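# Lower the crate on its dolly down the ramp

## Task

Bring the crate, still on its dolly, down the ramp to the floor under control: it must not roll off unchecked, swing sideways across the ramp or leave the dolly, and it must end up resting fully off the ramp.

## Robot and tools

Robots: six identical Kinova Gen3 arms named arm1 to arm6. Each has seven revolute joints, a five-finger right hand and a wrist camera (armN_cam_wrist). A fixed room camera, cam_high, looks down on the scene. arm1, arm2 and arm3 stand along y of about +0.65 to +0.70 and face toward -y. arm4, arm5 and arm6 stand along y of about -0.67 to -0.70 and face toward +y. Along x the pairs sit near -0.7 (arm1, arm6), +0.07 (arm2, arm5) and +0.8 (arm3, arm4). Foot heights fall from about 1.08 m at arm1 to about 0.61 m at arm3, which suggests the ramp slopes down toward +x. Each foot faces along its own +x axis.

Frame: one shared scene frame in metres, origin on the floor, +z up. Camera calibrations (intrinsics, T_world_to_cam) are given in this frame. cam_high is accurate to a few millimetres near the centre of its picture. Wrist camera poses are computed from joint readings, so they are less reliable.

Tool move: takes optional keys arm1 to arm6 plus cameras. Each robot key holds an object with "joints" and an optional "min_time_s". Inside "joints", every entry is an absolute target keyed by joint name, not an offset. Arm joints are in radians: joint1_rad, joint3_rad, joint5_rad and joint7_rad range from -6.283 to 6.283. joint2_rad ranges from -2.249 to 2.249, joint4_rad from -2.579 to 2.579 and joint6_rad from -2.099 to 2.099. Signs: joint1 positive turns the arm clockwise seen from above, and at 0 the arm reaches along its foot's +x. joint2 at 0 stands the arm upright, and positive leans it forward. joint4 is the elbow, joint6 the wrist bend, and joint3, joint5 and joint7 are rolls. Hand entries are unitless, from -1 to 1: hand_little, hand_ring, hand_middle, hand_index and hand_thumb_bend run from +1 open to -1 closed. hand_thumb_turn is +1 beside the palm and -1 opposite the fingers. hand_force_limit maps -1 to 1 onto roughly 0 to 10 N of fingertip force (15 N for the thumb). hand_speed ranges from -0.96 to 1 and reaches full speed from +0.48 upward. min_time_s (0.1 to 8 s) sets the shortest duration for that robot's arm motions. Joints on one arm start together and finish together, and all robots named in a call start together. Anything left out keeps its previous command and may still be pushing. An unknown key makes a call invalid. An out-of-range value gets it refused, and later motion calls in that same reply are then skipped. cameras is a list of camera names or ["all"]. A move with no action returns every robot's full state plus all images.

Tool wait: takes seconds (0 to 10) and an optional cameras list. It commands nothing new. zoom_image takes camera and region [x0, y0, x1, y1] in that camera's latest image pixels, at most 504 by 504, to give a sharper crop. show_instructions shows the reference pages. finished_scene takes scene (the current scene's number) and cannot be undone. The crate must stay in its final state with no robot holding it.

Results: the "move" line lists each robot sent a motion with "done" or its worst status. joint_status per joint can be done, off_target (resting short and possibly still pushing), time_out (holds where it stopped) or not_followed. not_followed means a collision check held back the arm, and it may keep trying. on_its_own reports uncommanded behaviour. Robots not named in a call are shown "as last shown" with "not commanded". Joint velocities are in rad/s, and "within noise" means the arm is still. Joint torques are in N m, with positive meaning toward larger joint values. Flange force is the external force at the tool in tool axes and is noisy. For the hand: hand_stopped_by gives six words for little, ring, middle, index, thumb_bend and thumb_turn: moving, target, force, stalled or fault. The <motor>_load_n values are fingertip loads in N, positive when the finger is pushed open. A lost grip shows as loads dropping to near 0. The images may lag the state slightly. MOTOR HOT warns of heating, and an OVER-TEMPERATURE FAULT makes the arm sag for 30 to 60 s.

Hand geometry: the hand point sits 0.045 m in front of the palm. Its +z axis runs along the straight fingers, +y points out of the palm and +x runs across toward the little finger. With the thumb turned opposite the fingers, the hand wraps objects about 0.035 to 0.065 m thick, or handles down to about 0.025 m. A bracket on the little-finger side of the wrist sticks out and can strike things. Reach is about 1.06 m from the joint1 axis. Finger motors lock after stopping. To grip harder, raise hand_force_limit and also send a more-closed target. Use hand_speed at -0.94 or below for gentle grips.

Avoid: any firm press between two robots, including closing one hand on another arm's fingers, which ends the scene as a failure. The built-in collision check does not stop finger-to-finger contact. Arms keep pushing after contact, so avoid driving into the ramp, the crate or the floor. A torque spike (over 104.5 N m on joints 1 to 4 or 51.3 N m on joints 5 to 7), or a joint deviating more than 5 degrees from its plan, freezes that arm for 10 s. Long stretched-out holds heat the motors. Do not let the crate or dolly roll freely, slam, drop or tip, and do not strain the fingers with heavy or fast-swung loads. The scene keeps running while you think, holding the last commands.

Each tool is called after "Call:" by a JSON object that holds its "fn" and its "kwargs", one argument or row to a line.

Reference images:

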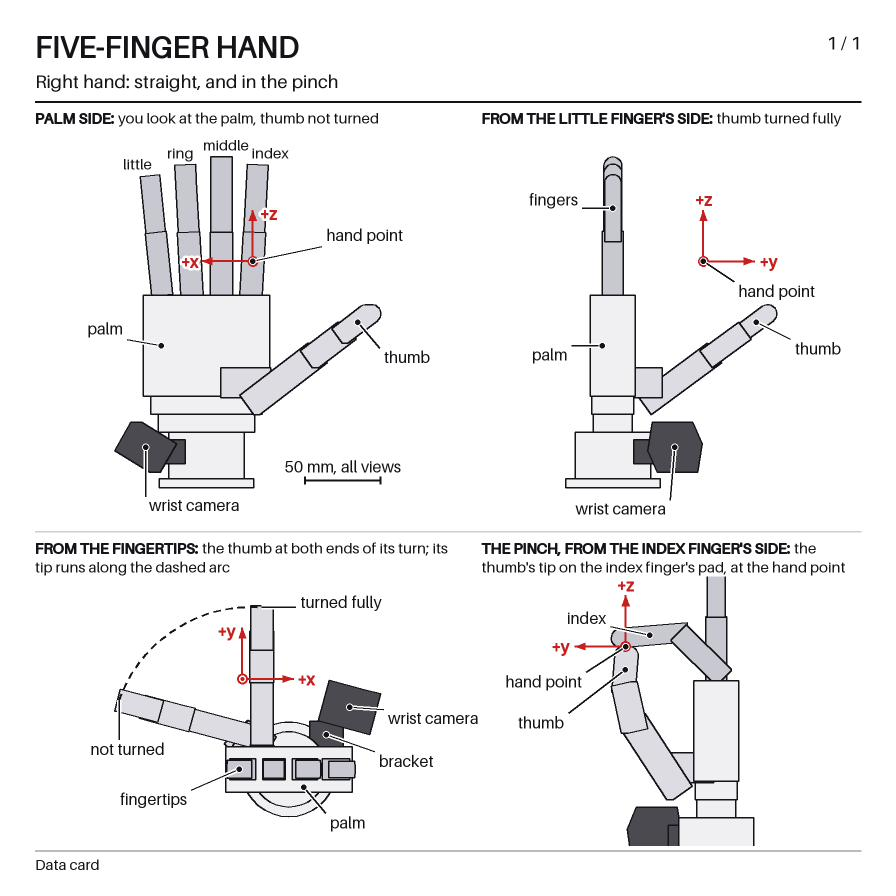

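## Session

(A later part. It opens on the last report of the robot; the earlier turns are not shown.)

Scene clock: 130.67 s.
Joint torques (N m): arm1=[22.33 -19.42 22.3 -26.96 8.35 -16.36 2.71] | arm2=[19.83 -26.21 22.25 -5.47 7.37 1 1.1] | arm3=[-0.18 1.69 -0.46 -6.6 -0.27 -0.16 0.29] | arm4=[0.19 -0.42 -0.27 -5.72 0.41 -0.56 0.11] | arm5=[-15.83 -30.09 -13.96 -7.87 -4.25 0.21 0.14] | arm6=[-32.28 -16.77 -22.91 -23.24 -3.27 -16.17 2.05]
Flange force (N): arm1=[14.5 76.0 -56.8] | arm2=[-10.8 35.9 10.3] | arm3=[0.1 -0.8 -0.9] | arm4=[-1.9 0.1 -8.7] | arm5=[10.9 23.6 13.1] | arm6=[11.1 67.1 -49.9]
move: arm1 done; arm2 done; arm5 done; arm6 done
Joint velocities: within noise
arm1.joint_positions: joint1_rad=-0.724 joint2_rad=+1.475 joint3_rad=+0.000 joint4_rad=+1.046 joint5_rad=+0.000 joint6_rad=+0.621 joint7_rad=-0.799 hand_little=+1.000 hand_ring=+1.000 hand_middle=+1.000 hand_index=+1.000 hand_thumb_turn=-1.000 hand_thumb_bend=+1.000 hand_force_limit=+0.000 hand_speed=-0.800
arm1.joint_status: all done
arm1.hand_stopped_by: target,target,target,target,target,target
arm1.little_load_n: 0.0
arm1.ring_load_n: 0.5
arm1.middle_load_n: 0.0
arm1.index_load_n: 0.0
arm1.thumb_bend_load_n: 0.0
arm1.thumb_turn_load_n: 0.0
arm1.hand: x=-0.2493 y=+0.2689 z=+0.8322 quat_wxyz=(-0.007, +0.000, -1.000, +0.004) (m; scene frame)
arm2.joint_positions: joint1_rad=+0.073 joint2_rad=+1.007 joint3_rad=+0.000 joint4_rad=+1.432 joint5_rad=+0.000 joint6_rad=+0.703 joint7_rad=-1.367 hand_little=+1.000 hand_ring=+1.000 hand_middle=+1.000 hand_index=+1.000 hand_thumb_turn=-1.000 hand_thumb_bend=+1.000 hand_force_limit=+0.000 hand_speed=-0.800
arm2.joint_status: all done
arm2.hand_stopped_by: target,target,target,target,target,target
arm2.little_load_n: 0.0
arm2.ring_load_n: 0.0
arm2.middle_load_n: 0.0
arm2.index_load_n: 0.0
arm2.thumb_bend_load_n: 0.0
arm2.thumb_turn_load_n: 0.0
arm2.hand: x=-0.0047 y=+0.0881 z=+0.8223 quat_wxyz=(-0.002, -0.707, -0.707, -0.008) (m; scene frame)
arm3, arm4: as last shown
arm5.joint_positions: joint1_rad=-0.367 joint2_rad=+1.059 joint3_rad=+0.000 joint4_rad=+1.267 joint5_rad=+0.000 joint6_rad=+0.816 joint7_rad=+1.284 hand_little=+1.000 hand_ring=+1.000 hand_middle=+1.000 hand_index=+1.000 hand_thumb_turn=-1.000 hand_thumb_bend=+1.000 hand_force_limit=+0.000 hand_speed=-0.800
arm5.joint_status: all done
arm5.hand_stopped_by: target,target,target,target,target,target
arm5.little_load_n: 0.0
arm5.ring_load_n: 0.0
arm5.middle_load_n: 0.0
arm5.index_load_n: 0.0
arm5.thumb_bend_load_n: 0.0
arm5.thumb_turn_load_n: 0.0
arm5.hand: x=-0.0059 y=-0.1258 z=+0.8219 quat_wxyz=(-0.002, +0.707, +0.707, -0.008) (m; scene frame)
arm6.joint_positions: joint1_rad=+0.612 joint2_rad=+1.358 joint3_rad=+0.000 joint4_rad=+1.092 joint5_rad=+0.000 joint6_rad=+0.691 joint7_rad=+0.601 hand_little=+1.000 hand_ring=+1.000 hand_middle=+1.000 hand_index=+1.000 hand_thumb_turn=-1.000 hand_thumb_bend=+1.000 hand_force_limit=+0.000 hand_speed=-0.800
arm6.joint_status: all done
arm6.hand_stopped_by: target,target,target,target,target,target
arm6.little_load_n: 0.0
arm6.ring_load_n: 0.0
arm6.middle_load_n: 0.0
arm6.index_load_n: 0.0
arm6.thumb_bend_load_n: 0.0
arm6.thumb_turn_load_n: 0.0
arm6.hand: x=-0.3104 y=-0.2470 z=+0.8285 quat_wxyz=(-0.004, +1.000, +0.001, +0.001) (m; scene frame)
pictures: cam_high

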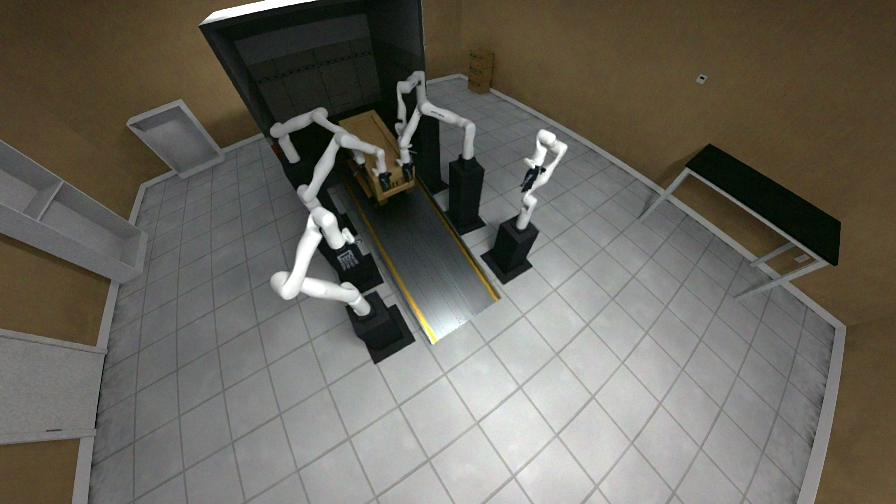

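Call:
{"fn": "move", "kwargs": {
  "arm1": {"joints": {"joint1_rad": -0.8081, "joint2_rad": 1.6495, "joint4_rad": 0.6283, "joint6_rad": 0.8638, "joint7_rad": -0.8833}, "min_time_s": 3.5},
  "arm6": {"joints": {"joint1_rad": 0.7121, "joint2_rad": 1.5097, "joint4_rad": 0.7512, "joint6_rad": 0.8807, "joint7_rad": 0.701}, "min_time_s": 3.5},
  "arm2": {"joints": {"joint1_rad": -0.0706, "joint2_rad": 1.0317, "joint4_rad": 1.4856, "joint6_rad": 0.6243, "joint7_rad": -1.5102}, "min_time_s": 3.5},
  "arm5": {"joints": {"joint1_rad": -0.234, "joint2_rad": 1.074, "joint4_rad": 1.3283, "joint6_rad": 0.7393, "joint7_rad": 1.4174}, "min_time_s": 3.5},
  "cameras": ["cam_high", "arm1_cam_wrist", "arm6_cam_wrist"]
}}

Call:
{"fn": "zoom_image", "kwargs": {
  "camera": "cam_high",
  "region": [310, 90, 450, 230]
}}

Scene clock: 135.10 s.
Joint torques (N m): arm1=[24.18 -17.32 19.57 -15.62 10.13 -11.48 2.14] | arm2=[19.11 -22.14 22 -1.39 6.54 2.23 1.05] | arm3=[-0.07 1.79 -0.57 -6.53 -0.31 -0.22 0.31] | arm4=[0.24 -0.42 -0.28 -5.69 0.43 -0.54 0.11] | arm5=[-17.47 -25.48 -16.03 -4.75 -4.45 0.68 0.02] | arm6=[-36.67 -18.5 -22.91 -11.7 -7.32 -8.92 1]
Flange force (N): arm1=[5.8 58.7 -44.2] | arm2=[-10.9 36.0 6.3] | arm3=[0.1 -1.2 -1.2] | arm4=[-2.0 0.1 -8.7] | arm5=[11.0 28.1 7.1] | arm6=[30.1 46.5 -27.6]
move: arm1 done; arm2 done; arm5 done; arm6 done
TORQUE WARNING: arm6's joint1_rad reached its warning level (56.7 N m). A warning alone does not stop the arm.
TORQUE WARNING: arm1's joint6_rad reached its warning level (29.4 N m). A warning alone does not stop the arm.
Joint velocities: within noise
arm1.joint_positions: joint1_rad=-0.808 joint2_rad=+1.650 joint3_rad=+0.000 joint4_rad=+0.628 joint5_rad=+0.000 joint6_rad=+0.864 joint7_rad=-0.883 hand_little=+1.000 hand_ring=+1.000 hand_middle=+1.000 hand_index=+1.000 hand_thumb_turn=-1.000 hand_thumb_bend=+1.000 hand_force_limit=+0.000 hand_speed=-0.800
arm1.joint_status: all done
arm1.hand_stopped_by: target,target,target,target,target,target
arm1.little_load_n: 0.0
arm1.ring_load_n: 0.0
arm1.middle_load_n: 0.0
arm1.index_load_n: 0.0
arm1.thumb_bend_load_n: 0.0
arm1.thumb_turn_load_n: 0.0
arm1.hand: x=-0.1697 y=+0.2693 z=+0.8112 quat_wxyz=(-0.007, +0.000, -1.000, +0.004) (m; scene frame)
arm2.joint_positions: joint1_rad=-0.071 joint2_rad=+1.032 joint3_rad=+0.000 joint4_rad=+1.486 joint5_rad=+0.000 joint6_rad=+0.624 joint7_rad=-1.510 hand_little=+1.000 hand_ring=+1.000 hand_middle=+1.000 hand_index=+1.000 hand_thumb_turn=-1.000 hand_thumb_bend=+1.000 hand_force_limit=+0.000 hand_speed=-0.800
arm2.joint_status: all done
arm2.hand_stopped_by: target,target,target,target,target,target
arm2.little_load_n: 0.0
arm2.ring_load_n: 0.0
arm2.middle_load_n: 0.0
arm2.index_load_n: 0.0
arm2.thumb_bend_load_n: 0.0
arm2.thumb_turn_load_n: 0.0
arm2.hand: x=+0.0753 y=+0.0884 z=+0.7992 quat_wxyz=(-0.002, -0.707, -0.708, -0.008) (m; scene frame)
arm3, arm4: as last shown
arm3.index_load_n: 0.5
arm5.joint_positions: joint1_rad=-0.234 joint2_rad=+1.074 joint3_rad=+0.000 joint4_rad=+1.328 joint5_rad=+0.000 joint6_rad=+0.739 joint7_rad=+1.417 hand_little=+1.000 hand_ring=+1.000 hand_middle=+1.000 hand_index=+1.000 hand_thumb_turn=-1.000 hand_thumb_bend=+1.000 hand_force_limit=+0.000 hand_speed=-0.800
arm5.joint_status: all done
arm5.hand_stopped_by: target,target,target,target,target,target
arm5.little_load_n: 0.0
arm5.ring_load_n: 0.0
arm5.middle_load_n: 0.0
arm5.index_load_n: -0.5
arm5.thumb_bend_load_n: 0.0
arm5.thumb_turn_load_n: 0.0
arm5.hand: x=+0.0740 y=-0.1258 z=+0.7986 quat_wxyz=(-0.002, +0.707, +0.708, -0.008) (m; scene frame)
arm6.joint_positions: joint1_rad=+0.712 joint2_rad=+1.510 joint3_rad=+0.000 joint4_rad=+0.751 joint5_rad=+0.000 joint6_rad=+0.881 joint7_rad=+0.701 hand_little=+1.000 hand_ring=+1.000 hand_middle=+1.000 hand_index=+1.000 hand_thumb_turn=-1.000 hand_thumb_bend=+1.000 hand_force_limit=+0.000 hand_speed=-0.800
arm6.joint_status: all done
arm6.hand_stopped_by: target,target,target,target,target,target
arm6.little_load_n: 0.0
arm6.ring_load_n: 0.0
arm6.middle_load_n: 0.0
arm6.index_load_n: 0.0
arm6.thumb_bend_load_n: 0.0
arm6.thumb_turn_load_n: 0.0
arm6.hand: x=-0.2303 y=-0.2472 z=+0.8077 quat_wxyz=(-0.004, +1.000, +0.001, +0.001) (m; scene frame)
pictures: arm1_cam_wrist, arm6_cam_wrist, cam_high
camera_calibration:
arm1_cam_wrist: T_world_to_cam=[[-0.276454, 0.958911, -0.0637407, -0.250163], [0.809591, 0.268116, 0.522184, -0.354294], [0.517818, 0.0927561, -0.850448, 0.8697], [0, 0, 0, 1]] pos_world=[-0.232672, 0.254206, 0.908696]
arm6_cam_wrist: T_world_to_cam=[[0.251649, -0.967628, 0.0192296, -0.201344], [-0.809436, -0.199533, 0.552268, -0.687984], [-0.530552, -0.154542, -0.833445, 0.627531], [0, 0, 0, 1]] pos_world=[-0.173273, -0.235121, 0.906836]

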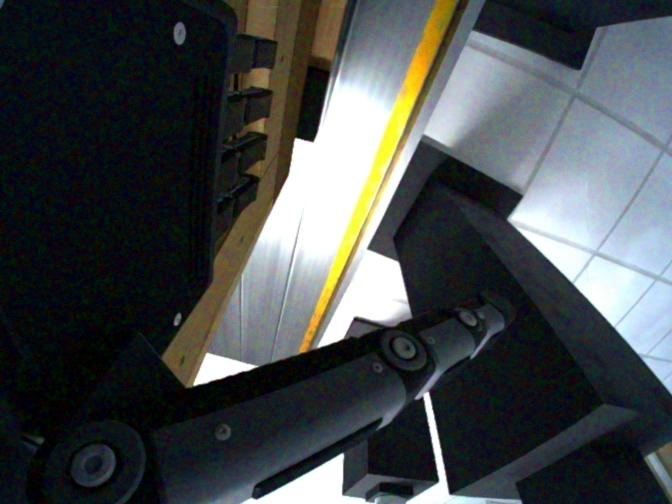

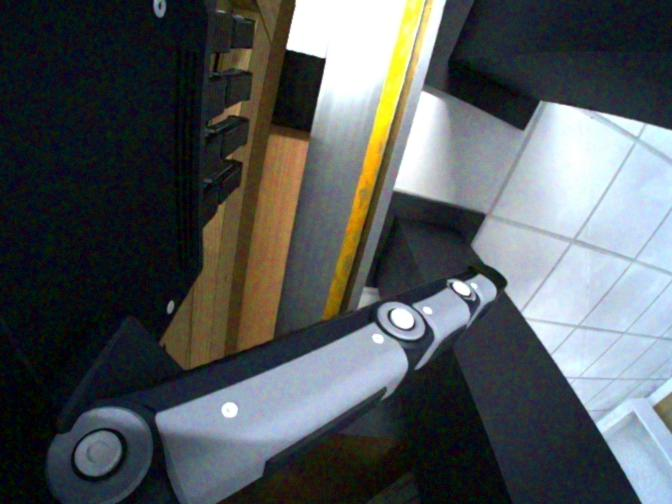

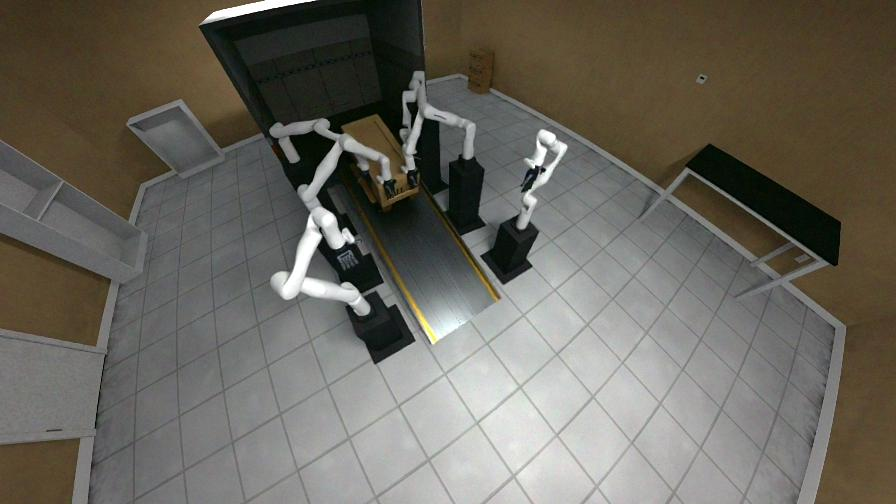

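Scaled by 3.600 from the camera's 896x504 image, which has a finer 1280x720 frame.

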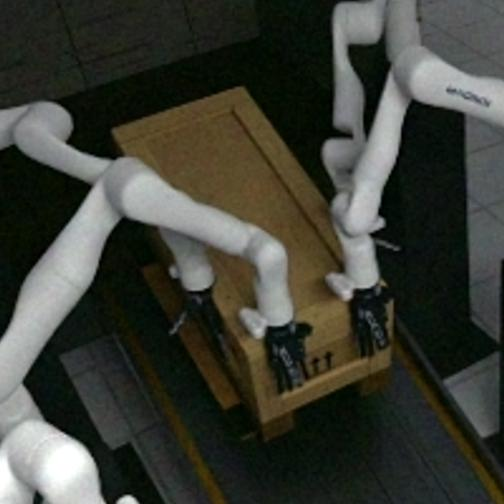

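Call:
{"fn": "move", "kwargs": {
  "arm1": {"joints": {"joint1_rad": -0.8445, "joint2_rad": 1.5976, "joint4_rad": 0.775, "joint6_rad": 0.769, "joint7_rad": -0.9197}, "min_time_s": 2},
  "arm6": {"joints": {"joint1_rad": 0.7423, "joint2_rad": 1.4572, "joint4_rad": 0.8987, "joint6_rad": 0.7857, "joint7_rad": 0.7312}, "min_time_s": 2},
  "cameras": ["cam_high"]
}}

Call:
{"fn": "zoom_image", "kwargs": {
  "camera": "cam_high",
  "region": [310, 90, 450, 230]
}}

Scene clock: 138.10 s.
Joint torques (N m): arm1=[-0.92 -22.5 0.36 -5.38 0.09 0.01 -0.16] | arm2=[19.37 -18.92 22.22 -1.48 6.63 1.37 1.09] | arm3=[-0.19 1.76 -0.59 -6.59 -0.33 -0.17 0.33] | arm4=[0.2 -0.43 -0.32 -5.69 0.41 -0.54 0.1] | arm5=[-18.69 -23.52 -17.23 -4.43 -4.91 0.6 -0.08] | arm6=[0.7 -24.3 -0.14 -3.75 0.22 -0.31 -0.09]
Flange force (N): arm1=[3.2 0.6 -4.3] | arm2=[-8.5 36.9 -1.3] | arm3=[0.1 -1.2 -0.9] | arm4=[-2.0 -0.1 -8.7] | arm5=[9.8 30.5 3.5] | arm6=[8.3 -10.3 2.9]
move: arm1 done; arm6 done
Joint velocities: within noise
arm1.joint_positions: joint1_rad=-0.845 joint2_rad=+1.598 joint3_rad=+0.000 joint4_rad=+0.775 joint5_rad=+0.000 joint6_rad=+0.769 joint7_rad=-0.920 hand_little=+1.000 hand_ring=+1.000 hand_middle=+1.000 hand_index=+1.000 hand_thumb_turn=-1.000 hand_thumb_bend=+1.000 hand_force_limit=+0.000 hand_speed=-0.800
arm1.joint_status: all done
arm1.hand_stopped_by: target,target,target,target,target,target
arm1.little_load_n: 0.0
arm1.ring_load_n: 0.0
arm1.middle_load_n: 0.0
arm1.index_load_n: 0.0
arm1.thumb_bend_load_n: 0.0
arm1.thumb_turn_load_n: 0.0
arm1.hand: x=-0.1694 y=+0.2993 z=+0.8111 quat_wxyz=(-0.007, +0.000, -1.000, +0.003) (m; scene frame)
arm2, arm3, arm4, arm5: as last shown
arm2.hand: x=+0.0754 y=+0.0884 z=+0.7992 quat_wxyz=(-0.002, -0.707, -0.708, -0.008) (m; scene frame)
arm3.little_load_n: 0.5
arm3.index_load_n: 0.0
arm5.index_load_n: 0.0
arm6.joint_positions: joint1_rad=+0.742 joint2_rad=+1.457 joint3_rad=+0.000 joint4_rad=+0.899 joint5_rad=+0.000 joint6_rad=+0.786 joint7_rad=+0.731 hand_little=+1.000 hand_ring=+1.000 hand_middle=+1.000 hand_index=+1.000 hand_thumb_turn=-1.000 hand_thumb_bend=+1.000 hand_force_limit=+0.000 hand_speed=-0.800
arm6.joint_status: all done
arm6.hand_stopped_by: target,target,target,target,target,target
arm6.little_load_n: 0.0
arm6.ring_load_n: 0.0
arm6.middle_load_n: 0.0
arm6.index_load_n: 0.0
arm6.thumb_bend_load_n: 0.0
arm6.thumb_turn_load_n: 0.0
arm6.hand: x=-0.2303 y=-0.2773 z=+0.8074 quat_wxyz=(-0.004, +1.000, +0.001, +0.001) (m; scene frame)
pictures: cam_high

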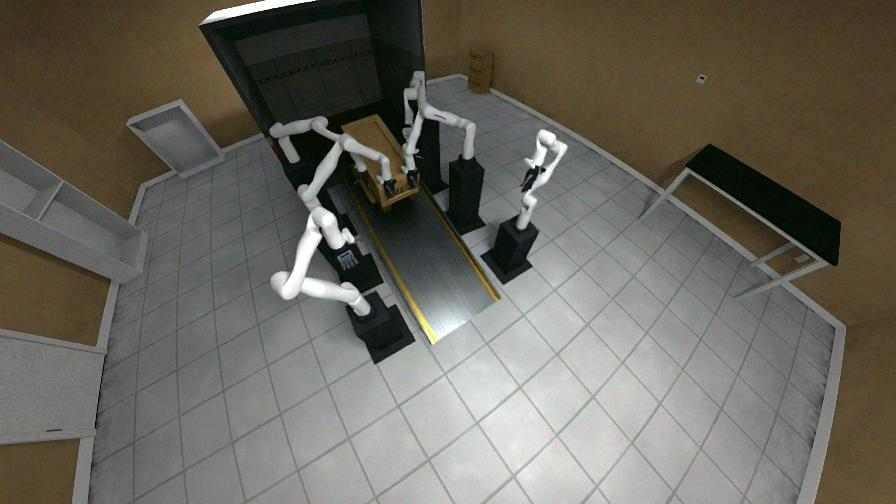

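Scaled by 3.600 from the camera's 896x504 image, which has a finer 1280x720 frame.

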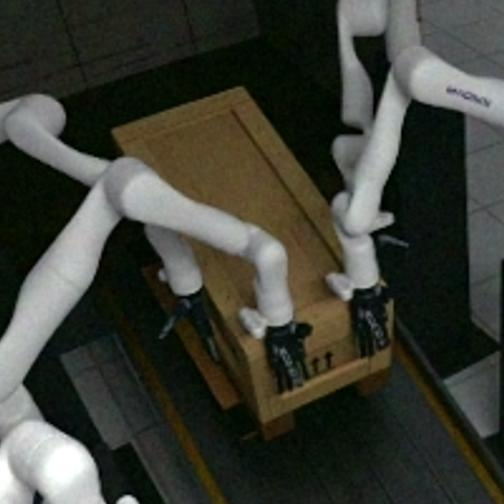

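Call:
{"fn": "move", "kwargs": {
  "arm1": {"joints": {"joint1_rad": -0.75, "joint2_rad": -0.3, "joint4_rad": 1.6, "joint6_rad": 1.84}, "min_time_s": 3},
  "arm6": {"joints": {"joint1_rad": 0.65, "joint2_rad": -0.3, "joint4_rad": 1.6, "joint6_rad": 1.84}, "min_time_s": 3},
  "arm2": {"joints": {"joint1_rad": -0.2539, "joint2_rad": 1.0902, "joint4_rad": 1.4781, "joint6_rad": 0.5733, "joint7_rad": -1.6935}, "min_time_s": 3},
  "arm5": {"joints": {"joint1_rad": -0.0611, "joint2_rad": 1.1209, "joint4_rad": 1.3292, "joint6_rad": 0.6915, "joint7_rad": 1.5903}, "min_time_s": 3},
  "cameras": ["cam_high"]
}}

Call:
{"fn": "zoom_image", "kwargs": {
  "camera": "cam_high",
  "region": [310, 90, 450, 230]
}}

Scene clock: 143.03 s.
Joint torques (N m): arm1=[-0.87 -0.76 -0.21 -7.49 0.05 0 -0.15] | arm2=[18.79 -8.24 21.23 8.97 5.59 5.46 0.84] | arm3=[-0.1 1.78 -0.6 -6.56 -0.37 -0.22 0.27] | arm4=[0.18 -0.46 -0.3 -5.7 0.4 -0.54 0.12] | arm5=[-21.56 -16.93 -20.32 4.48 -5.63 4.89 -0.22] | arm6=[0.73 -1.95 -0.67 -5.86 0.27 -0.35 -0.11]
Flange force (N): arm1=[2.3 0.7 -0.1] | arm2=[-18.0 37.6 -11.4] | arm3=[0.1 -1.5 -1.1] | arm4=[-2.1 0.0 -8.8] | arm5=[19.8 38.1 1.2] | arm6=[2.6 -0.5 -7.9]
move: arm1 done; arm2 done; arm5 done; arm6 done
Joint velocities: within noise
arm1.joint_positions: joint1_rad=-0.750 joint2_rad=-0.300 joint3_rad=+0.000 joint4_rad=+1.600 joint5_rad=+0.000 joint6_rad=+1.840 joint7_rad=-0.920 hand_little=+1.000 hand_ring=+1.000 hand_middle=+1.000 hand_index=+1.000 hand_thumb_turn=-1.000 hand_thumb_bend=+1.000 hand_force_limit=+0.000 hand_speed=-0.800
arm1.joint_status: all done
arm1.hand_stopped_by: target,target,target,target,target,target
arm1.little_load_n: 0.0
arm1.ring_load_n: 0.0
arm1.middle_load_n: 0.0
arm1.index_load_n: 0.0
arm1.thumb_bend_load_n: 0.0
arm1.thumb_turn_load_n: 0.0
arm1.hand: x=-0.5522 y=+0.5684 z=+1.5274 quat_wxyz=(-0.007, -0.047, -0.999, +0.004) (m; scene frame)
arm2.joint_positions: joint1_rad=-0.254 joint2_rad=+1.090 joint3_rad=+0.000 joint4_rad=+1.478 joint5_rad=+0.000 joint6_rad=+0.573 joint7_rad=-1.693 hand_little=+1.000 hand_ring=+1.000 hand_middle=+1.000 hand_index=+1.000 hand_thumb_turn=-1.000 hand_thumb_bend=+1.000 hand_force_limit=+0.000 hand_speed=-0.800
arm2.joint_status: all done
arm2.hand_stopped_by: target,target,target,target,target,target
arm2.little_load_n: 0.0
arm2.ring_load_n: 0.0
arm2.middle_load_n: 0.0
arm2.index_load_n: 0.0
arm2.thumb_bend_load_n: 0.0
arm2.thumb_turn_load_n: 0.0
arm2.hand: x=+0.1755 y=+0.0885 z=+0.7702 quat_wxyz=(-0.002, -0.707, -0.708, -0.008) (m; scene frame)
arm3, arm4: as last shown
arm3.little_load_n: 0.0
arm5.joint_positions: joint1_rad=-0.061 joint2_rad=+1.121 joint3_rad=+0.000 joint4_rad=+1.329 joint5_rad=+0.000 joint6_rad=+0.691 joint7_rad=+1.590 hand_little=+1.000 hand_ring=+1.000 hand_middle=+1.000 hand_index=+1.000 hand_thumb_turn=-1.000 hand_thumb_bend=+1.000 hand_force_limit=+0.000 hand_speed=-0.800
arm5.joint_status: all done
arm5.hand_stopped_by: target,target,target,target,target,target
arm5.little_load_n: 0.0
arm5.ring_load_n: 0.0
arm5.middle_load_n: 0.0
arm5.index_load_n: 0.0
arm5.thumb_bend_load_n: 0.0
arm5.thumb_turn_load_n: 0.0
arm5.hand: x=+0.1741 y=-0.1258 z=+0.7697 quat_wxyz=(-0.002, +0.707, +0.707, -0.008) (m; scene frame)
arm6.joint_positions: joint1_rad=+0.650 joint2_rad=-0.300 joint3_rad=+0.000 joint4_rad=+1.600 joint5_rad=+0.000 joint6_rad=+1.840 joint7_rad=+0.731 hand_little=+1.000 hand_ring=+1.000 hand_middle=+1.000 hand_index=+1.000 hand_thumb_turn=-1.000 hand_thumb_bend=+1.000 hand_force_limit=+0.000 hand_speed=-0.800
arm6.joint_status: all done
arm6.hand_stopped_by: target,target,target,target,target,target
arm6.little_load_n: 0.0
arm6.ring_load_n: 0.0
arm6.middle_load_n: 0.0
arm6.index_load_n: 0.0
arm6.thumb_bend_load_n: 0.0
arm6.thumb_turn_load_n: 0.0
arm6.hand: x=-0.5455 y=-0.6162 z=+1.4646 quat_wxyz=(-0.004, +0.999, +0.047, +0.002) (m; scene frame)
pictures: cam_high

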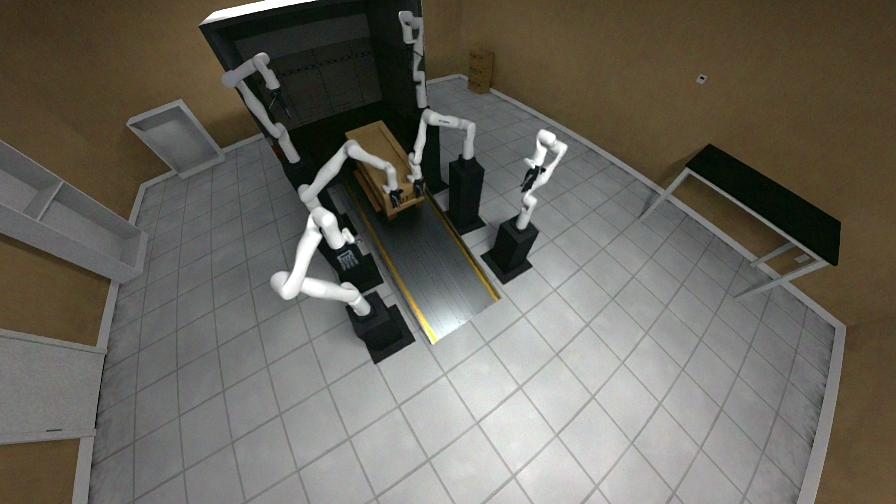

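Scaled by 3.600 from the camera's 896x504 image, which has a finer 1280x720 frame.

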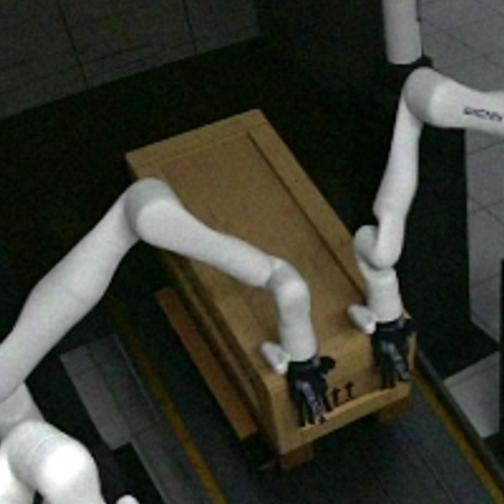

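Call:
{"fn": "move", "kwargs": {
  "arm2": {"joints": {"joint1_rad": -0.4307, "joint2_rad": 1.1733, "joint4_rad": 1.3868, "joint6_rad": 0.5815, "joint7_rad": -1.8703}, "min_time_s": 3},
  "arm5": {"joints": {"joint1_rad": 0.1091, "joint2_rad": 1.1973, "joint4_rad": 1.244, "joint6_rad": 0.7003, "joint7_rad": 1.7605}, "min_time_s": 3},
  "cameras": ["cam_high"]
}}

Call:
{"fn": "zoom_image", "kwargs": {
  "camera": "cam_high",
  "region": [310, 100, 450, 240]
}}

Scene clock: 153.40 s.
Joint torques (N m): arm1=[-0.87 -0.73 -0.2 -7.48 0.07 0.01 -0.16] | arm2=[16.5 -4.82 18.27 12.36 4.79 7.03 0.74] | arm3=[-0.18 1.78 -0.51 -6.58 -0.32 -0.23 0.26] | arm4=[0.16 -0.43 -0.28 -5.7 0.41 -0.56 0.11] | arm5=[-21.68 -10 -19.99 9.15 -5.56 6.29 -0.23] | arm6=[0.76 -1.92 -0.62 -5.83 0.22 -0.32 -0.08]
Flange force (N): arm1=[2.4 0.8 -0.1] | arm2=[-18.4 36.7 -13.4] | arm3=[0.2 -1.1 -1.0] | arm4=[-2.0 0.1 -8.7] | arm5=[19.8 41.8 -7.3] | arm6=[2.5 -0.7 -7.9]
move: arm2 done; arm5 done
Joint velocities: within noise
arm1, arm6: as last shown
arm2.joint_positions: joint1_rad=-0.431 joint2_rad=+1.173 joint3_rad=+0.000 joint4_rad=+1.387 joint5_rad=+0.000 joint6_rad=+0.581 joint7_rad=-1.870 hand_little=+1.000 hand_ring=+1.000 hand_middle=+1.000 hand_index=+1.000 hand_thumb_turn=-1.000 hand_thumb_bend=+1.000 hand_force_limit=+0.000 hand_speed=-0.800
arm2.joint_status: all done
arm2.hand_stopped_by: target,target,target,target,target,target
arm2.little_load_n: 0.0
arm2.ring_load_n: 0.0
arm2.middle_load_n: 0.0
arm2.index_load_n: 0.0
arm2.thumb_bend_load_n: 0.0
arm2.thumb_turn_load_n: 0.0
arm2.hand: x=+0.2756 y=+0.0884 z=+0.7413 quat_wxyz=(-0.002, -0.707, -0.707, -0.008) (m; scene frame)
arm3.joint_positions: joint1_rad=-0.166 joint2_rad=-0.454 joint3_rad=-0.044 joint4_rad=+1.444 joint5_rad=-0.034 joint6_rad=+2.040 joint7_rad=-1.901 hand_little=+1.000 hand_ring=+1.000 hand_middle=+1.000 hand_index=+1.000 hand_thumb_turn=+1.000 hand_thumb_bend=+1.000 hand_force_limit=+0.000 hand_speed=-0.800
arm3.joint_status: not commanded
arm3.hand_stopped_by: target,target,target,target,target,target
arm3.little_load_n: 0.0
arm3.ring_load_n: 0.0
arm3.middle_load_n: 0.0
arm3.index_load_n: 0.0
arm3.thumb_bend_load_n: 0.0
arm3.thumb_turn_load_n: 0.0
arm3.hand: x=+0.8681 y=+0.5515 z=+1.1308 quat_wxyz=(-0.051, -0.758, -0.649, +0.023) (m; scene frame)
arm4.joint_positions: joint1_rad=-0.351 joint2_rad=-0.415 joint3_rad=-0.082 joint4_rad=+1.544 joint5_rad=-0.062 joint6_rad=+2.048 joint7_rad=-1.901 hand_little=+1.000 hand_ring=+1.000 hand_middle=+1.000 hand_index=+1.000 hand_thumb_turn=+1.000 hand_thumb_bend=+1.000 hand_force_limit=+0.000 hand_speed=-0.800
arm4.joint_status: not commanded
arm4.hand_stopped_by: target,target,target,target,target,target
arm4.little_load_n: 0.5
arm4.ring_load_n: 0.5
arm4.middle_load_n: 0.0
arm4.index_load_n: 0.0
arm4.thumb_bend_load_n: 0.0
arm4.thumb_turn_load_n: 0.0
arm4.hand: x=+0.6588 y=-0.5856 z=+1.1288 quat_wxyz=(+0.012, +0.735, -0.677, +0.015) (m; scene frame)
arm5.joint_positions: joint1_rad=+0.109 joint2_rad=+1.197 joint3_rad=+0.000 joint4_rad=+1.244 joint5_rad=+0.000 joint6_rad=+0.700 joint7_rad=+1.761 hand_little=+1.000 hand_ring=+1.000 hand_middle=+1.000 hand_index=+1.000 hand_thumb_turn=-1.000 hand_thumb_bend=+1.000 hand_force_limit=+0.000 hand_speed=-0.800
arm5.joint_status: all done
arm5.hand_stopped_by: target,target,target,target,target,target
arm5.little_load_n: 0.0
arm5.ring_load_n: 0.0
arm5.middle_load_n: 0.0
arm5.index_load_n: 0.0
arm5.thumb_bend_load_n: 0.0
arm5.thumb_turn_load_n: 0.0
arm5.hand: x=+0.2740 y=-0.1256 z=+0.7407 quat_wxyz=(-0.002, +0.707, +0.708, -0.008) (m; scene frame)
arm6.little_load_n: -0.5
pictures: cam_high

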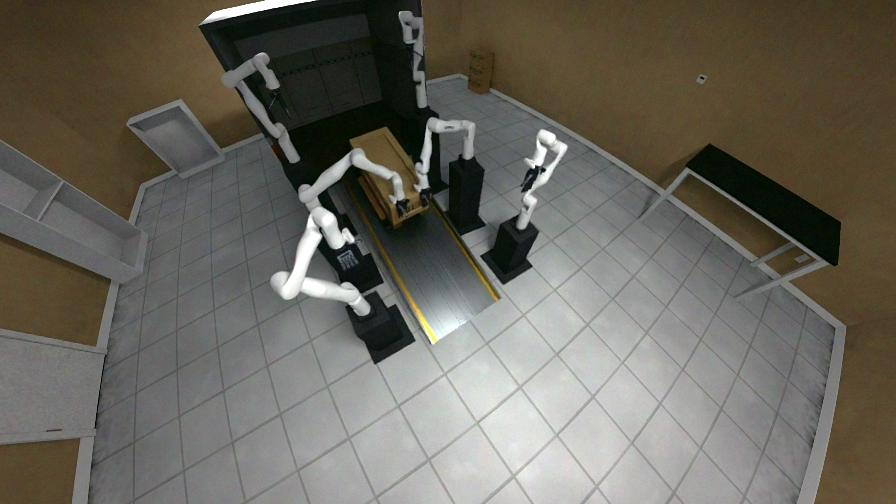

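Scaled by 3.600 from the camera's 896x504 image, which has a finer 1280x720 frame.

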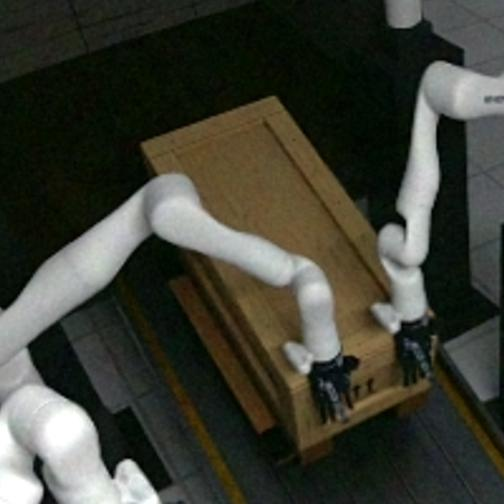

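Call:
{"fn": "move", "kwargs": {
  "arm2": {"joints": {"joint1_rad": -0.5912, "joint2_rad": 1.2828, "joint4_rad": 1.2071, "joint6_rad": 0.6517, "joint7_rad": -2.0308}, "min_time_s": 3},
  "arm5": {"joints": {"joint1_rad": 0.268, "joint2_rad": 1.3044, "joint4_rad": 1.0649, "joint6_rad": 0.7723, "joint7_rad": 1.9194}, "min_time_s": 3}
}}

Call:
{"fn": "move", "kwargs": {
  "arm2": {"joints": {"joint1_rad": -0.7043, "joint2_rad": 1.3951, "joint4_rad": 0.987, "joint6_rad": 0.7595, "joint7_rad": -2.1439}, "min_time_s": 2.5},
  "arm5": {"joints": {"joint1_rad": 0.3828, "joint2_rad": 1.4229, "joint4_rad": 0.831, "joint6_rad": 0.8877, "joint7_rad": 2.0342}, "min_time_s": 2.5},
  "cameras": ["cam_high"]
}}

Call:
{"fn": "zoom_image", "kwargs": {
  "camera": "cam_high",
  "region": [310, 110, 450, 250]
}}

Scene clock: 160.40 s.
Joint torques (N m): arm1=[-0.86 -0.78 -0.23 -7.5 0.06 0 -0.16] | arm2=[13.41 -6.04 14.06 13.28 4.02 8.46 0.69] | arm3=[-0.02 1.73 -0.56 -6.56 -0.35 -0.16 0.34] | arm4=[0.19 -0.42 -0.22 -5.75 0.44 -0.54 0.11] | arm5=[-19.52 -9.82 -16.71 11.22 -5.09 8.38 -0.22] | arm6=[0.72 -1.93 -0.62 -5.86 0.25 -0.32 -0.06]
Flange force (N): arm1=[2.4 0.6 -0.1] | arm2=[-19.6 35.0 -7.6] | arm3=[0.0 -1.2 -1.0] | arm4=[-1.9 0.3 -8.5] | arm5=[21.4 42.2 -3.0] | arm6=[2.4 -0.7 -7.7]
move: arm2 done; arm5 done
Joint velocities: within noise
arm1, arm3, arm4, arm6: as last shown
arm2.joint_positions: joint1_rad=-0.591 joint2_rad=+1.283 joint3_rad=+0.000 joint4_rad=+1.207 joint5_rad=+0.000 joint6_rad=+0.652 joint7_rad=-2.031 hand_little=+1.000 hand_ring=+1.000 hand_middle=+1.000 hand_index=+1.000 hand_thumb_turn=-1.000 hand_thumb_bend=+1.000 hand_force_limit=+0.000 hand_speed=-0.800
arm2.joint_status: all done
arm2.hand_stopped_by: target,target,target,target,target,target
arm2.little_load_n: 0.0
arm2.ring_load_n: 0.0
arm2.middle_load_n: -0.5
arm2.index_load_n: 0.0
arm2.thumb_bend_load_n: -0.5
arm2.thumb_turn_load_n: -0.5
arm2.hand: x=+0.3758 y=+0.0884 z=+0.7121 quat_wxyz=(-0.002, -0.707, -0.707, -0.008) (m; scene frame)
arm4.little_load_n: -0.5
arm4.ring_load_n: 0.0
arm4.thumb_turn_load_n: -0.5
arm5.joint_positions: joint1_rad=+0.268 joint2_rad=+1.304 joint3_rad=+0.000 joint4_rad=+1.065 joint5_rad=+0.000 joint6_rad=+0.772 joint7_rad=+1.919 hand_little=+1.000 hand_ring=+1.000 hand_middle=+1.000 hand_index=+1.000 hand_thumb_turn=-1.000 hand_thumb_bend=+1.000 hand_force_limit=+0.000 hand_speed=-0.800
arm5.joint_status: all done
arm5.hand_stopped_by: target,target,target,target,target,target
arm5.little_load_n: 0.0
arm5.ring_load_n: 0.0
arm5.middle_load_n: 0.0
arm5.index_load_n: 0.0
arm5.thumb_bend_load_n: 0.0
arm5.thumb_turn_load_n: 0.0
arm5.hand: x=+0.3740 y=-0.1255 z=+0.7117 quat_wxyz=(-0.002, +0.707, +0.707, -0.008) (m; scene frame)
arm6.little_load_n: 0.0
pictures: none

Scene clock: 163.20 s.
Joint torques (N m): arm1=[-0.89 -0.75 -0.19 -7.5 0.05 0 -0.14] | arm2=[11.48 -6.05 11.05 13 3.64 9.15 0.61] | arm3=[-0.1 1.64 -0.54 -6.52 -0.36 -0.23 0.28] | arm4=[0.17 -0.43 -0.3 -5.68 0.39 -0.53 0.11] | arm5=[-18.38 -6.8 -14.28 12.47 -5.13 9.53 -0.17] | arm6=[0.71 -1.99 -0.6 -5.86 0.19 -0.37 -0.08]
Flange force (N): arm1=[2.3 0.8 -0.1] | arm2=[-20.2 34.7 -6.0] | arm3=[-0.2 -1.2 -1.4] | arm4=[-2.1 0.0 -8.8] | arm5=[22.9 44.0 -5.0] | arm6=[2.5 -0.8 -8.0]
move: arm2 done; arm5 done
Joint velocities: within noise
arm1, arm3, arm4, arm6: as last shown
arm1.middle_load_n: -0.5
arm2.joint_positions: joint1_rad=-0.704 joint2_rad=+1.395 joint3_rad=+0.000 joint4_rad=+0.987 joint5_rad=+0.000 joint6_rad=+0.760 joint7_rad=-2.144 hand_little=+1.000 hand_ring=+1.000 hand_middle=+1.000 hand_index=+1.000 hand_thumb_turn=-1.000 hand_thumb_bend=+1.000 hand_force_limit=+0.000 hand_speed=-0.800
arm2.joint_status: all done
arm2.hand_stopped_by: target,target,target,target,target,target
arm2.little_load_n: 0.0
arm2.ring_load_n: 0.0
arm2.middle_load_n: 0.0
arm2.index_load_n: 0.0
arm2.thumb_bend_load_n: 0.0
arm2.thumb_turn_load_n: 0.0
arm2.hand: x=+0.4558 y=+0.0886 z=+0.6892 quat_wxyz=(-0.002, -0.707, -0.708, -0.008) (m; scene frame)
arm4.little_load_n: 0.0
arm4.thumb_turn_load_n: 0.0
arm5.joint_positions: joint1_rad=+0.383 joint2_rad=+1.423 joint3_rad=+0.000 joint4_rad=+0.831 joint5_rad=+0.000 joint6_rad=+0.888 joint7_rad=+2.034 hand_little=+1.000 hand_ring=+1.000 hand_middle=+1.000 hand_index=+1.000 hand_thumb_turn=-1.000 hand_thumb_bend=+1.000 hand_force_limit=+0.000 hand_speed=-0.800
arm5.joint_status: all done
arm5.hand_stopped_by: target,target,target,target,target,target
arm5.little_load_n: 0.0
arm5.ring_load_n: 0.0
arm5.middle_load_n: 0.0
arm5.index_load_n: 0.0
arm5.thumb_bend_load_n: 0.0
arm5.thumb_turn_load_n: 0.0
arm5.hand: x=+0.4540 y=-0.1255 z=+0.6886 quat_wxyz=(-0.002, +0.707, +0.707, -0.008) (m; scene frame)
pictures: cam_high

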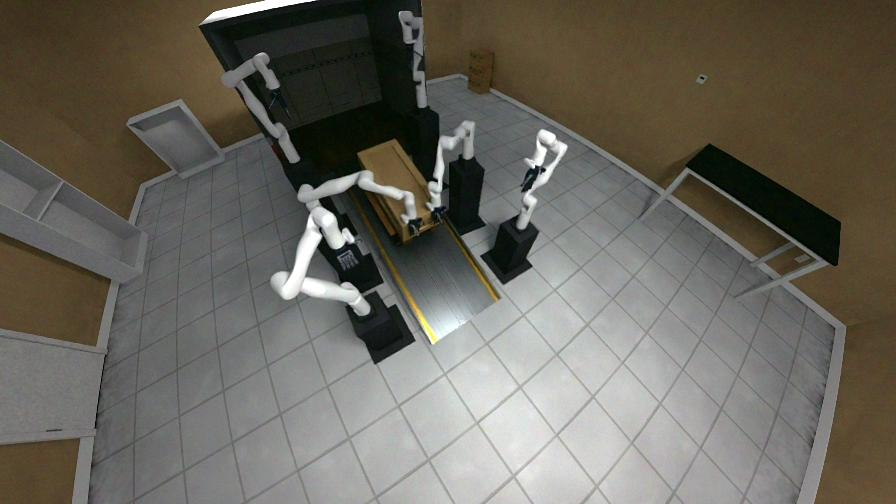

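Scaled by 3.600 from the camera's 896x504 image, which has a finer 1280x720 frame.

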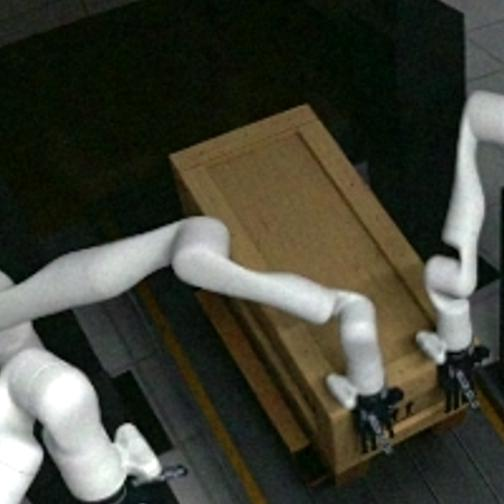

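Call:
{"fn": "move", "kwargs": {
  "arm1": {"joints": {"joint1_rad": -0.8445, "joint2_rad": 1.5976, "joint4_rad": 0.775, "joint6_rad": 0.769, "joint7_rad": -0.9197}, "min_time_s": 3},
  "arm6": {"joints": {"joint1_rad": 0.7423, "joint2_rad": 1.4572, "joint4_rad": 0.8987, "joint6_rad": 0.7857, "joint7_rad": 0.7312}, "min_time_s": 3},
  "arm2": {"joints": {"joint1_rad": -0.7915, "joint2_rad": 1.5319, "joint4_rad": 0.6961, "joint6_rad": 0.9136, "joint7_rad": -2.2311}, "min_time_s": 2.5},
  "arm5": {"joints": {"joint1_rad": 0.4733, "joint2_rad": 1.583, "joint4_rad": 0.4876, "joint6_rad": 1.071, "joint7_rad": 2.1247}, "min_time_s": 2.5},
  "cameras": ["cam_high", "arm1_cam_wrist", "arm6_cam_wrist"]
}}

Call:
{"fn": "zoom_image", "kwargs": {
  "camera": "cam_high",
  "region": [310, 110, 450, 250]
}}

Scene clock: 167.80 s.
Joint torques (N m): arm1=[-0.93 -22.48 0.32 -5.43 0.1 0.01 -0.15] | arm2=[10 -7.54 8.32 9.74 3.51 8.57 0.69] | arm3=[-0.07 1.73 -0.51 -6.48 -0.33 -0.21 0.3] | arm4=[0.2 -0.46 -0.27 -5.71 0.41 -0.59 0.12] | arm5=[-16.78 -8.06 -10.13 9.85 -4.84 9.88 -0.03] | arm6=[0.67 -24.34 -0.07 -3.81 0.22 -0.32 -0.09]
Flange force (N): arm1=[3.5 0.9 -4.5] | arm2=[-16.1 31.9 -5.8] | arm3=[0.0 -1.0 -1.4] | arm4=[-2.0 0.1 -8.8] | arm5=no reading | arm6=[8.1 -10.1 2.8]
move: arm1 done; arm2 done; arm5 done; arm6 done
Joint velocities: within noise
arm1.joint_positions: joint1_rad=-0.845 joint2_rad=+1.598 joint3_rad=+0.000 joint4_rad=+0.775 joint5_rad=+0.000 joint6_rad=+0.769 joint7_rad=-0.920 hand_little=+1.000 hand_ring=+1.000 hand_middle=+1.000 hand_index=+1.000 hand_thumb_turn=-1.000 hand_thumb_bend=+1.000 hand_force_limit=+0.000 hand_speed=-0.800
arm1.joint_status: all done
arm1.hand_stopped_by: target,target,target,target,target,target
arm1.little_load_n: 0.0
arm1.ring_load_n: -0.5
arm1.middle_load_n: 0.0
arm1.index_load_n: 0.0
arm1.thumb_bend_load_n: 0.0
arm1.thumb_turn_load_n: 0.0
arm1.hand: x=-0.1693 y=+0.2992 z=+0.8111 quat_wxyz=(-0.007, +0.000, -1.000, +0.004) (m; scene frame)
arm2.joint_positions: joint1_rad=-0.792 joint2_rad=+1.532 joint3_rad=+0.000 joint4_rad=+0.696 joint5_rad=+0.000 joint6_rad=+0.914 joint7_rad=-2.231 hand_little=+1.000 hand_ring=+1.000 hand_middle=+1.000 hand_index=+1.000 hand_thumb_turn=-1.000 hand_thumb_bend=+1.000 hand_force_limit=+0.000 hand_speed=-0.800
arm2.joint_status: all done
arm2.hand_stopped_by: target,target,target,target,target,target
arm2.little_load_n: 0.0
arm2.ring_load_n: 0.0
arm2.middle_load_n: 0.0
arm2.index_load_n: 0.0
arm2.thumb_bend_load_n: 0.0
arm2.thumb_turn_load_n: 0.0
arm2.hand: x=+0.5259 y=+0.0885 z=+0.6689 quat_wxyz=(-0.002, -0.707, -0.708, -0.008) (m; scene frame)
arm3, arm4: as last shown
arm4.ring_load_n: -0.5
arm5.joint_positions: joint1_rad=+0.473 joint2_rad=+1.583 joint3_rad=+0.000 joint4_rad=+0.488 joint5_rad=+0.000 joint6_rad=+1.071 joint7_rad=+2.125 hand_little=+1.000 hand_ring=+1.000 hand_middle=+1.000 hand_index=+1.000 hand_thumb_turn=-1.000 hand_thumb_bend=+1.000 hand_force_limit=+0.000 hand_speed=-0.800
arm5.joint_status: all done
arm5.hand_stopped_by: target,target,target,target,target,target
arm5.little_load_n: 0.0
arm5.ring_load_n: 0.0
arm5.middle_load_n: 0.5
arm5.index_load_n: 0.0
arm5.thumb_bend_load_n: 0.0
arm5.thumb_turn_load_n: 0.0
arm5.hand: x=+0.5241 y=-0.1254 z=+0.6682 quat_wxyz=(-0.002, +0.707, +0.708, -0.008) (m; scene frame)
arm6.joint_positions: joint1_rad=+0.742 joint2_rad=+1.457 joint3_rad=+0.000 joint4_rad=+0.899 joint5_rad=+0.000 joint6_rad=+0.786 joint7_rad=+0.731 hand_little=+1.000 hand_ring=+1.000 hand_middle=+1.000 hand_index=+1.000 hand_thumb_turn=-1.000 hand_thumb_bend=+1.000 hand_force_limit=+0.000 hand_speed=-0.800
arm6.joint_status: all done
arm6.hand_stopped_by: target,target,target,target,target,target
arm6.little_load_n: 0.0
arm6.ring_load_n: 0.0
arm6.middle_load_n: 0.0
arm6.index_load_n: 0.0
arm6.thumb_bend_load_n: 0.0
arm6.thumb_turn_load_n: 0.0
arm6.hand: x=-0.2303 y=-0.2773 z=+0.8074 quat_wxyz=(-0.004, +1.000, +0.001, +0.001) (m; scene frame)
pictures: arm1_cam_wrist, arm6_cam_wrist, cam_high
camera_calibration:
arm1_cam_wrist: T_world_to_cam=[[-0.276454, 0.958908, -0.0637806, -0.278721], [0.809517, 0.268124, 0.522295, -0.362622], [0.517935, 0.0927592, -0.850376, 0.866648], [0, 0, 0, 1]] pos_world=[-0.232372, 0.284106, 0.908595]
arm6_cam_wrist: T_world_to_cam=[[0.251759, -0.967597, 0.0193279, -0.23055], [-0.809531, -0.199604, 0.552104, -0.69363], [-0.530356, -0.154644, -0.833551, 0.622786], [0, 0, 0, 1]] pos_world=[-0.173173, -0.265221, 0.906536]

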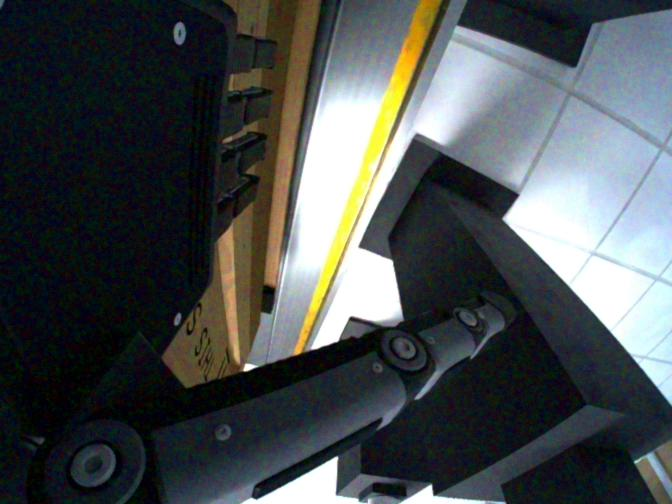

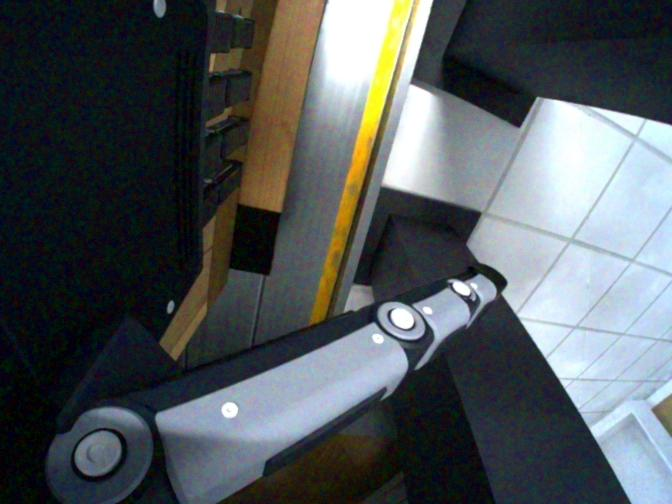

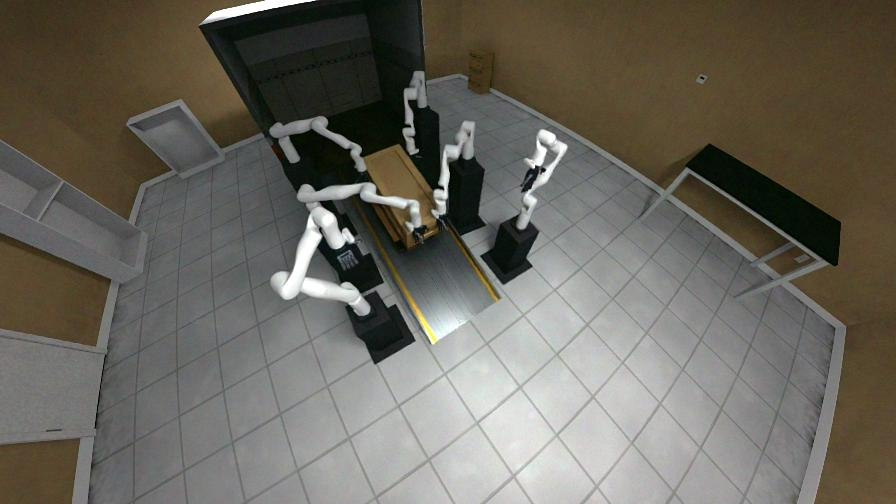

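Scaled by 3.600 from the camera's 896x504 image, which has a finer 1280x720 frame.

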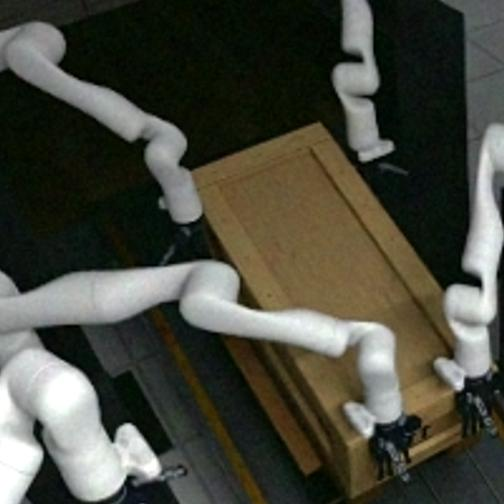

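Call:
{"fn": "move", "kwargs": {
  "arm1": {"joints": {"joint1_rad": -0.8081, "joint2_rad": 1.6495, "joint4_rad": 0.6283, "joint6_rad": 0.8638, "joint7_rad": -0.8833}, "min_time_s": 2.5},
  "arm6": {"joints": {"joint1_rad": 0.7121, "joint2_rad": 1.5097, "joint4_rad": 0.7512, "joint6_rad": 0.8807, "joint7_rad": 0.701}, "min_time_s": 2.5}
}}

Scene clock: 171.57 s.
Joint torques (N m): arm1=[27.7 -14.62 20.55 -12.91 9.82 -9.37 1.38] | arm2=[14.93 -9.81 12.02 11.39 5.12 10.86 0.94] | arm3=[-0.16 1.72 -0.55 -6.49 -0.34 -0.19 0.34] | arm4=[0.25 -0.42 -0.28 -5.74 0.39 -0.55 0.09] | arm5=[-20.72 -8.84 -12.41 11.63 -6.15 12 -0.05] | arm6=[-30.91 -11.18 -19.81 -15.51 -6.94 -13.44 -0.65]
Flange force (N): arm1=[0.7 59.7 -43.9] | arm2=[-18.1 42.8 3.2] | arm3=[0.0 -1.0 -1.4] | arm4=[-2.0 -0.1 -8.6] | arm5=no reading | arm6=[7.5 62.2 -52.5]
move: arm1 done; arm6 done
Joint velocities: within noise
arm1.joint_positions: joint1_rad=-0.808 joint2_rad=+1.650 joint3_rad=+0.000 joint4_rad=+0.628 joint5_rad=+0.000 joint6_rad=+0.864 joint7_rad=-0.883 hand_little=+1.000 hand_ring=+1.000 hand_middle=+1.000 hand_index=+1.000 hand_thumb_turn=-1.000 hand_thumb_bend=+1.000 hand_force_limit=+0.000 hand_speed=-0.800
arm1.joint_status: all done
arm1.hand_stopped_by: target,target,target,target,target,target
arm1.little_load_n: 0.0
arm1.ring_load_n: 0.0
arm1.middle_load_n: 0.0
arm1.index_load_n: 0.5
arm1.thumb_bend_load_n: 0.0
arm1.thumb_turn_load_n: 0.0
arm1.hand: x=-0.1696 y=+0.2695 z=+0.8112 quat_wxyz=(-0.007, +0.000, -1.000, +0.003) (m; scene frame)
arm2, arm3, arm4: as last shown
arm2.hand: x=+0.5261 y=+0.0886 z=+0.6689 quat_wxyz=(-0.002, -0.707, -0.708, -0.008) (m; scene frame)
arm4.ring_load_n: 0.0
arm5.joint_positions: joint1_rad=+0.473 joint2_rad=+1.583 joint3_rad=+0.000 joint4_rad=+0.488 joint5_rad=+0.000 joint6_rad=+1.071 joint7_rad=+2.125 hand_little=+1.000 hand_ring=+1.000 hand_middle=+1.000 hand_index=+1.000 hand_thumb_turn=-1.000 hand_thumb_bend=+1.000 hand_force_limit=+0.000 hand_speed=-0.800
arm5.joint_status: not commanded
arm5.hand_stopped_by: target,target,target,target,target,target
arm5.little_load_n: 0.0
arm5.ring_load_n: 0.0
arm5.middle_load_n: 0.0
arm5.index_load_n: 0.0
arm5.thumb_bend_load_n: -0.5
arm5.thumb_turn_load_n: 0.0
arm5.hand: x=+0.5243 y=-0.1255 z=+0.6682 quat_wxyz=(-0.002, +0.707, +0.707, -0.008) (m; scene frame)
arm6.joint_positions: joint1_rad=+0.712 joint2_rad=+1.510 joint3_rad=+0.000 joint4_rad=+0.751 joint5_rad=+0.000 joint6_rad=+0.881 joint7_rad=+0.701 hand_little=+1.000 hand_ring=+1.000 hand_middle=+1.000 hand_index=+1.000 hand_thumb_turn=-1.000 hand_thumb_bend=+1.000 hand_force_limit=+0.000 hand_speed=-0.800
arm6.joint_status: all done
arm6.hand_stopped_by: target,target,target,target,target,target
arm6.little_load_n: 0.0
arm6.ring_load_n: 0.0
arm6.middle_load_n: 0.0
arm6.index_load_n: 0.0
arm6.thumb_bend_load_n: 0.0
arm6.thumb_turn_load_n: 0.0
arm6.hand: x=-0.2301 y=-0.2474 z=+0.8077 quat_wxyz=(-0.003, +1.000, +0.001, +0.001) (m; scene frame)
pictures: none

Call:
{"fn": "move", "kwargs": {
  "arm1": {"joints": {"joint1_rad": -0.8057, "joint2_rad": 1.6539, "joint4_rad": 0.6167, "joint6_rad": 0.871, "joint7_rad": -0.8809}, "min_time_s": 1},
  "arm6": {"joints": {"joint1_rad": 0.71, "joint2_rad": 1.5146, "joint4_rad": 0.738, "joint6_rad": 0.889, "joint7_rad": 0.699}, "min_time_s": 1}
}}

Scene clock: 173.33 s.
Joint torques (N m): arm1=[41.78 -13.95 30.17 -20.41 14.85 -16.23 2.85] | arm2=[19.3 -11.73 15.22 14.06 6.49 13.97 1.03] | arm3=[-0.09 1.75 -0.52 -6.48 -0.3 -0.23 0.3] | arm4=[0.21 -0.42 -0.29 -5.7 0.41 -0.56 0.1] | arm5=[-24.57 -10.57 -14.65 14.34 -7.42 15.59 0.05] | arm6=[-44.35 -10.04 -28.79 -27.66 -10.95 -23.71 -1.57]
Flange force (N): arm1=[8.0 97.8 -66.1] | arm2=[-23.1 54.6 13.7] | arm3=[0.1 -1.0 -1.5] | arm4=[-2.0 0.0 -8.7] | arm5=no reading | arm6=[-7.0 110.2 -81.7]
move: arm1 done; arm6 done
Joint velocities: within noise
arm1.joint_positions: joint1_rad=-0.806 joint2_rad=+1.654 joint3_rad=+0.000 joint4_rad=+0.617 joint5_rad=+0.000 joint6_rad=+0.871 joint7_rad=-0.881 hand_little=+1.000 hand_ring=+1.000 hand_middle=+1.000 hand_index=+1.000 hand_thumb_turn=-1.000 hand_thumb_bend=+1.000 hand_force_limit=+0.000 hand_speed=-0.800
arm1.joint_status: all done
arm1.hand_stopped_by: target,target,target,target,target,target
arm1.little_load_n: 0.0
arm1.ring_load_n: 0.0
arm1.middle_load_n: 0.0
arm1.index_load_n: 0.0
arm1.thumb_bend_load_n: 0.0
arm1.thumb_turn_load_n: 0.0
arm1.hand: x=-0.1696 y=+0.2673 z=+0.8111 quat_wxyz=(-0.007, +0.000, -1.000, +0.003) (m; scene frame)
arm2, arm3, arm4: as last shown
arm2.hand: x=+0.5259 y=+0.0885 z=+0.6689 quat_wxyz=(-0.002, -0.707, -0.708, -0.008) (m; scene frame)
arm3.thumb_turn_load_n: -0.5
arm5.joint_positions: joint1_rad=+0.473 joint2_rad=+1.583 joint3_rad=+0.000 joint4_rad=+0.488 joint5_rad=+0.000 joint6_rad=+1.071 joint7_rad=+2.125 hand_little=+1.000 hand_ring=+1.000 hand_middle=+1.000 hand_index=+1.000 hand_thumb_turn=-1.000 hand_thumb_bend=+1.000 hand_force_limit=+0.000 hand_speed=-0.800
arm5.joint_status: not commanded
arm5.hand_stopped_by: target,target,target,target,target,target
arm5.little_load_n: 0.0
arm5.ring_load_n: 0.0
arm5.middle_load_n: 0.0
arm5.index_load_n: 0.0
arm5.thumb_bend_load_n: -0.5
arm5.thumb_turn_load_n: -0.5
arm5.hand: x=+0.5241 y=-0.1254 z=+0.6682 quat_wxyz=(-0.002, +0.707, +0.708, -0.008) (m; scene frame)
arm6.joint_positions: joint1_rad=+0.710 joint2_rad=+1.515 joint3_rad=+0.000 joint4_rad=+0.738 joint5_rad=+0.000 joint6_rad=+0.889 joint7_rad=+0.699 hand_little=+1.000 hand_ring=+1.000 hand_middle=+1.000 hand_index=+1.000 hand_thumb_turn=-1.000 hand_thumb_bend=+1.000 hand_force_limit=+0.000 hand_speed=-0.800
arm6.joint_status: all done
arm6.hand_stopped_by: target,target,target,target,target,target
arm6.little_load_n: 0.0
arm6.ring_load_n: 0.0
arm6.middle_load_n: 0.0
arm6.index_load_n: 0.0
arm6.thumb_bend_load_n: 0.0
arm6.thumb_turn_load_n: 0.0
arm6.hand: x=-0.2301 y=-0.2450 z=+0.8077 quat_wxyz=(-0.004, +1.000, +0.001, +0.001) (m; scene frame)
pictures: none


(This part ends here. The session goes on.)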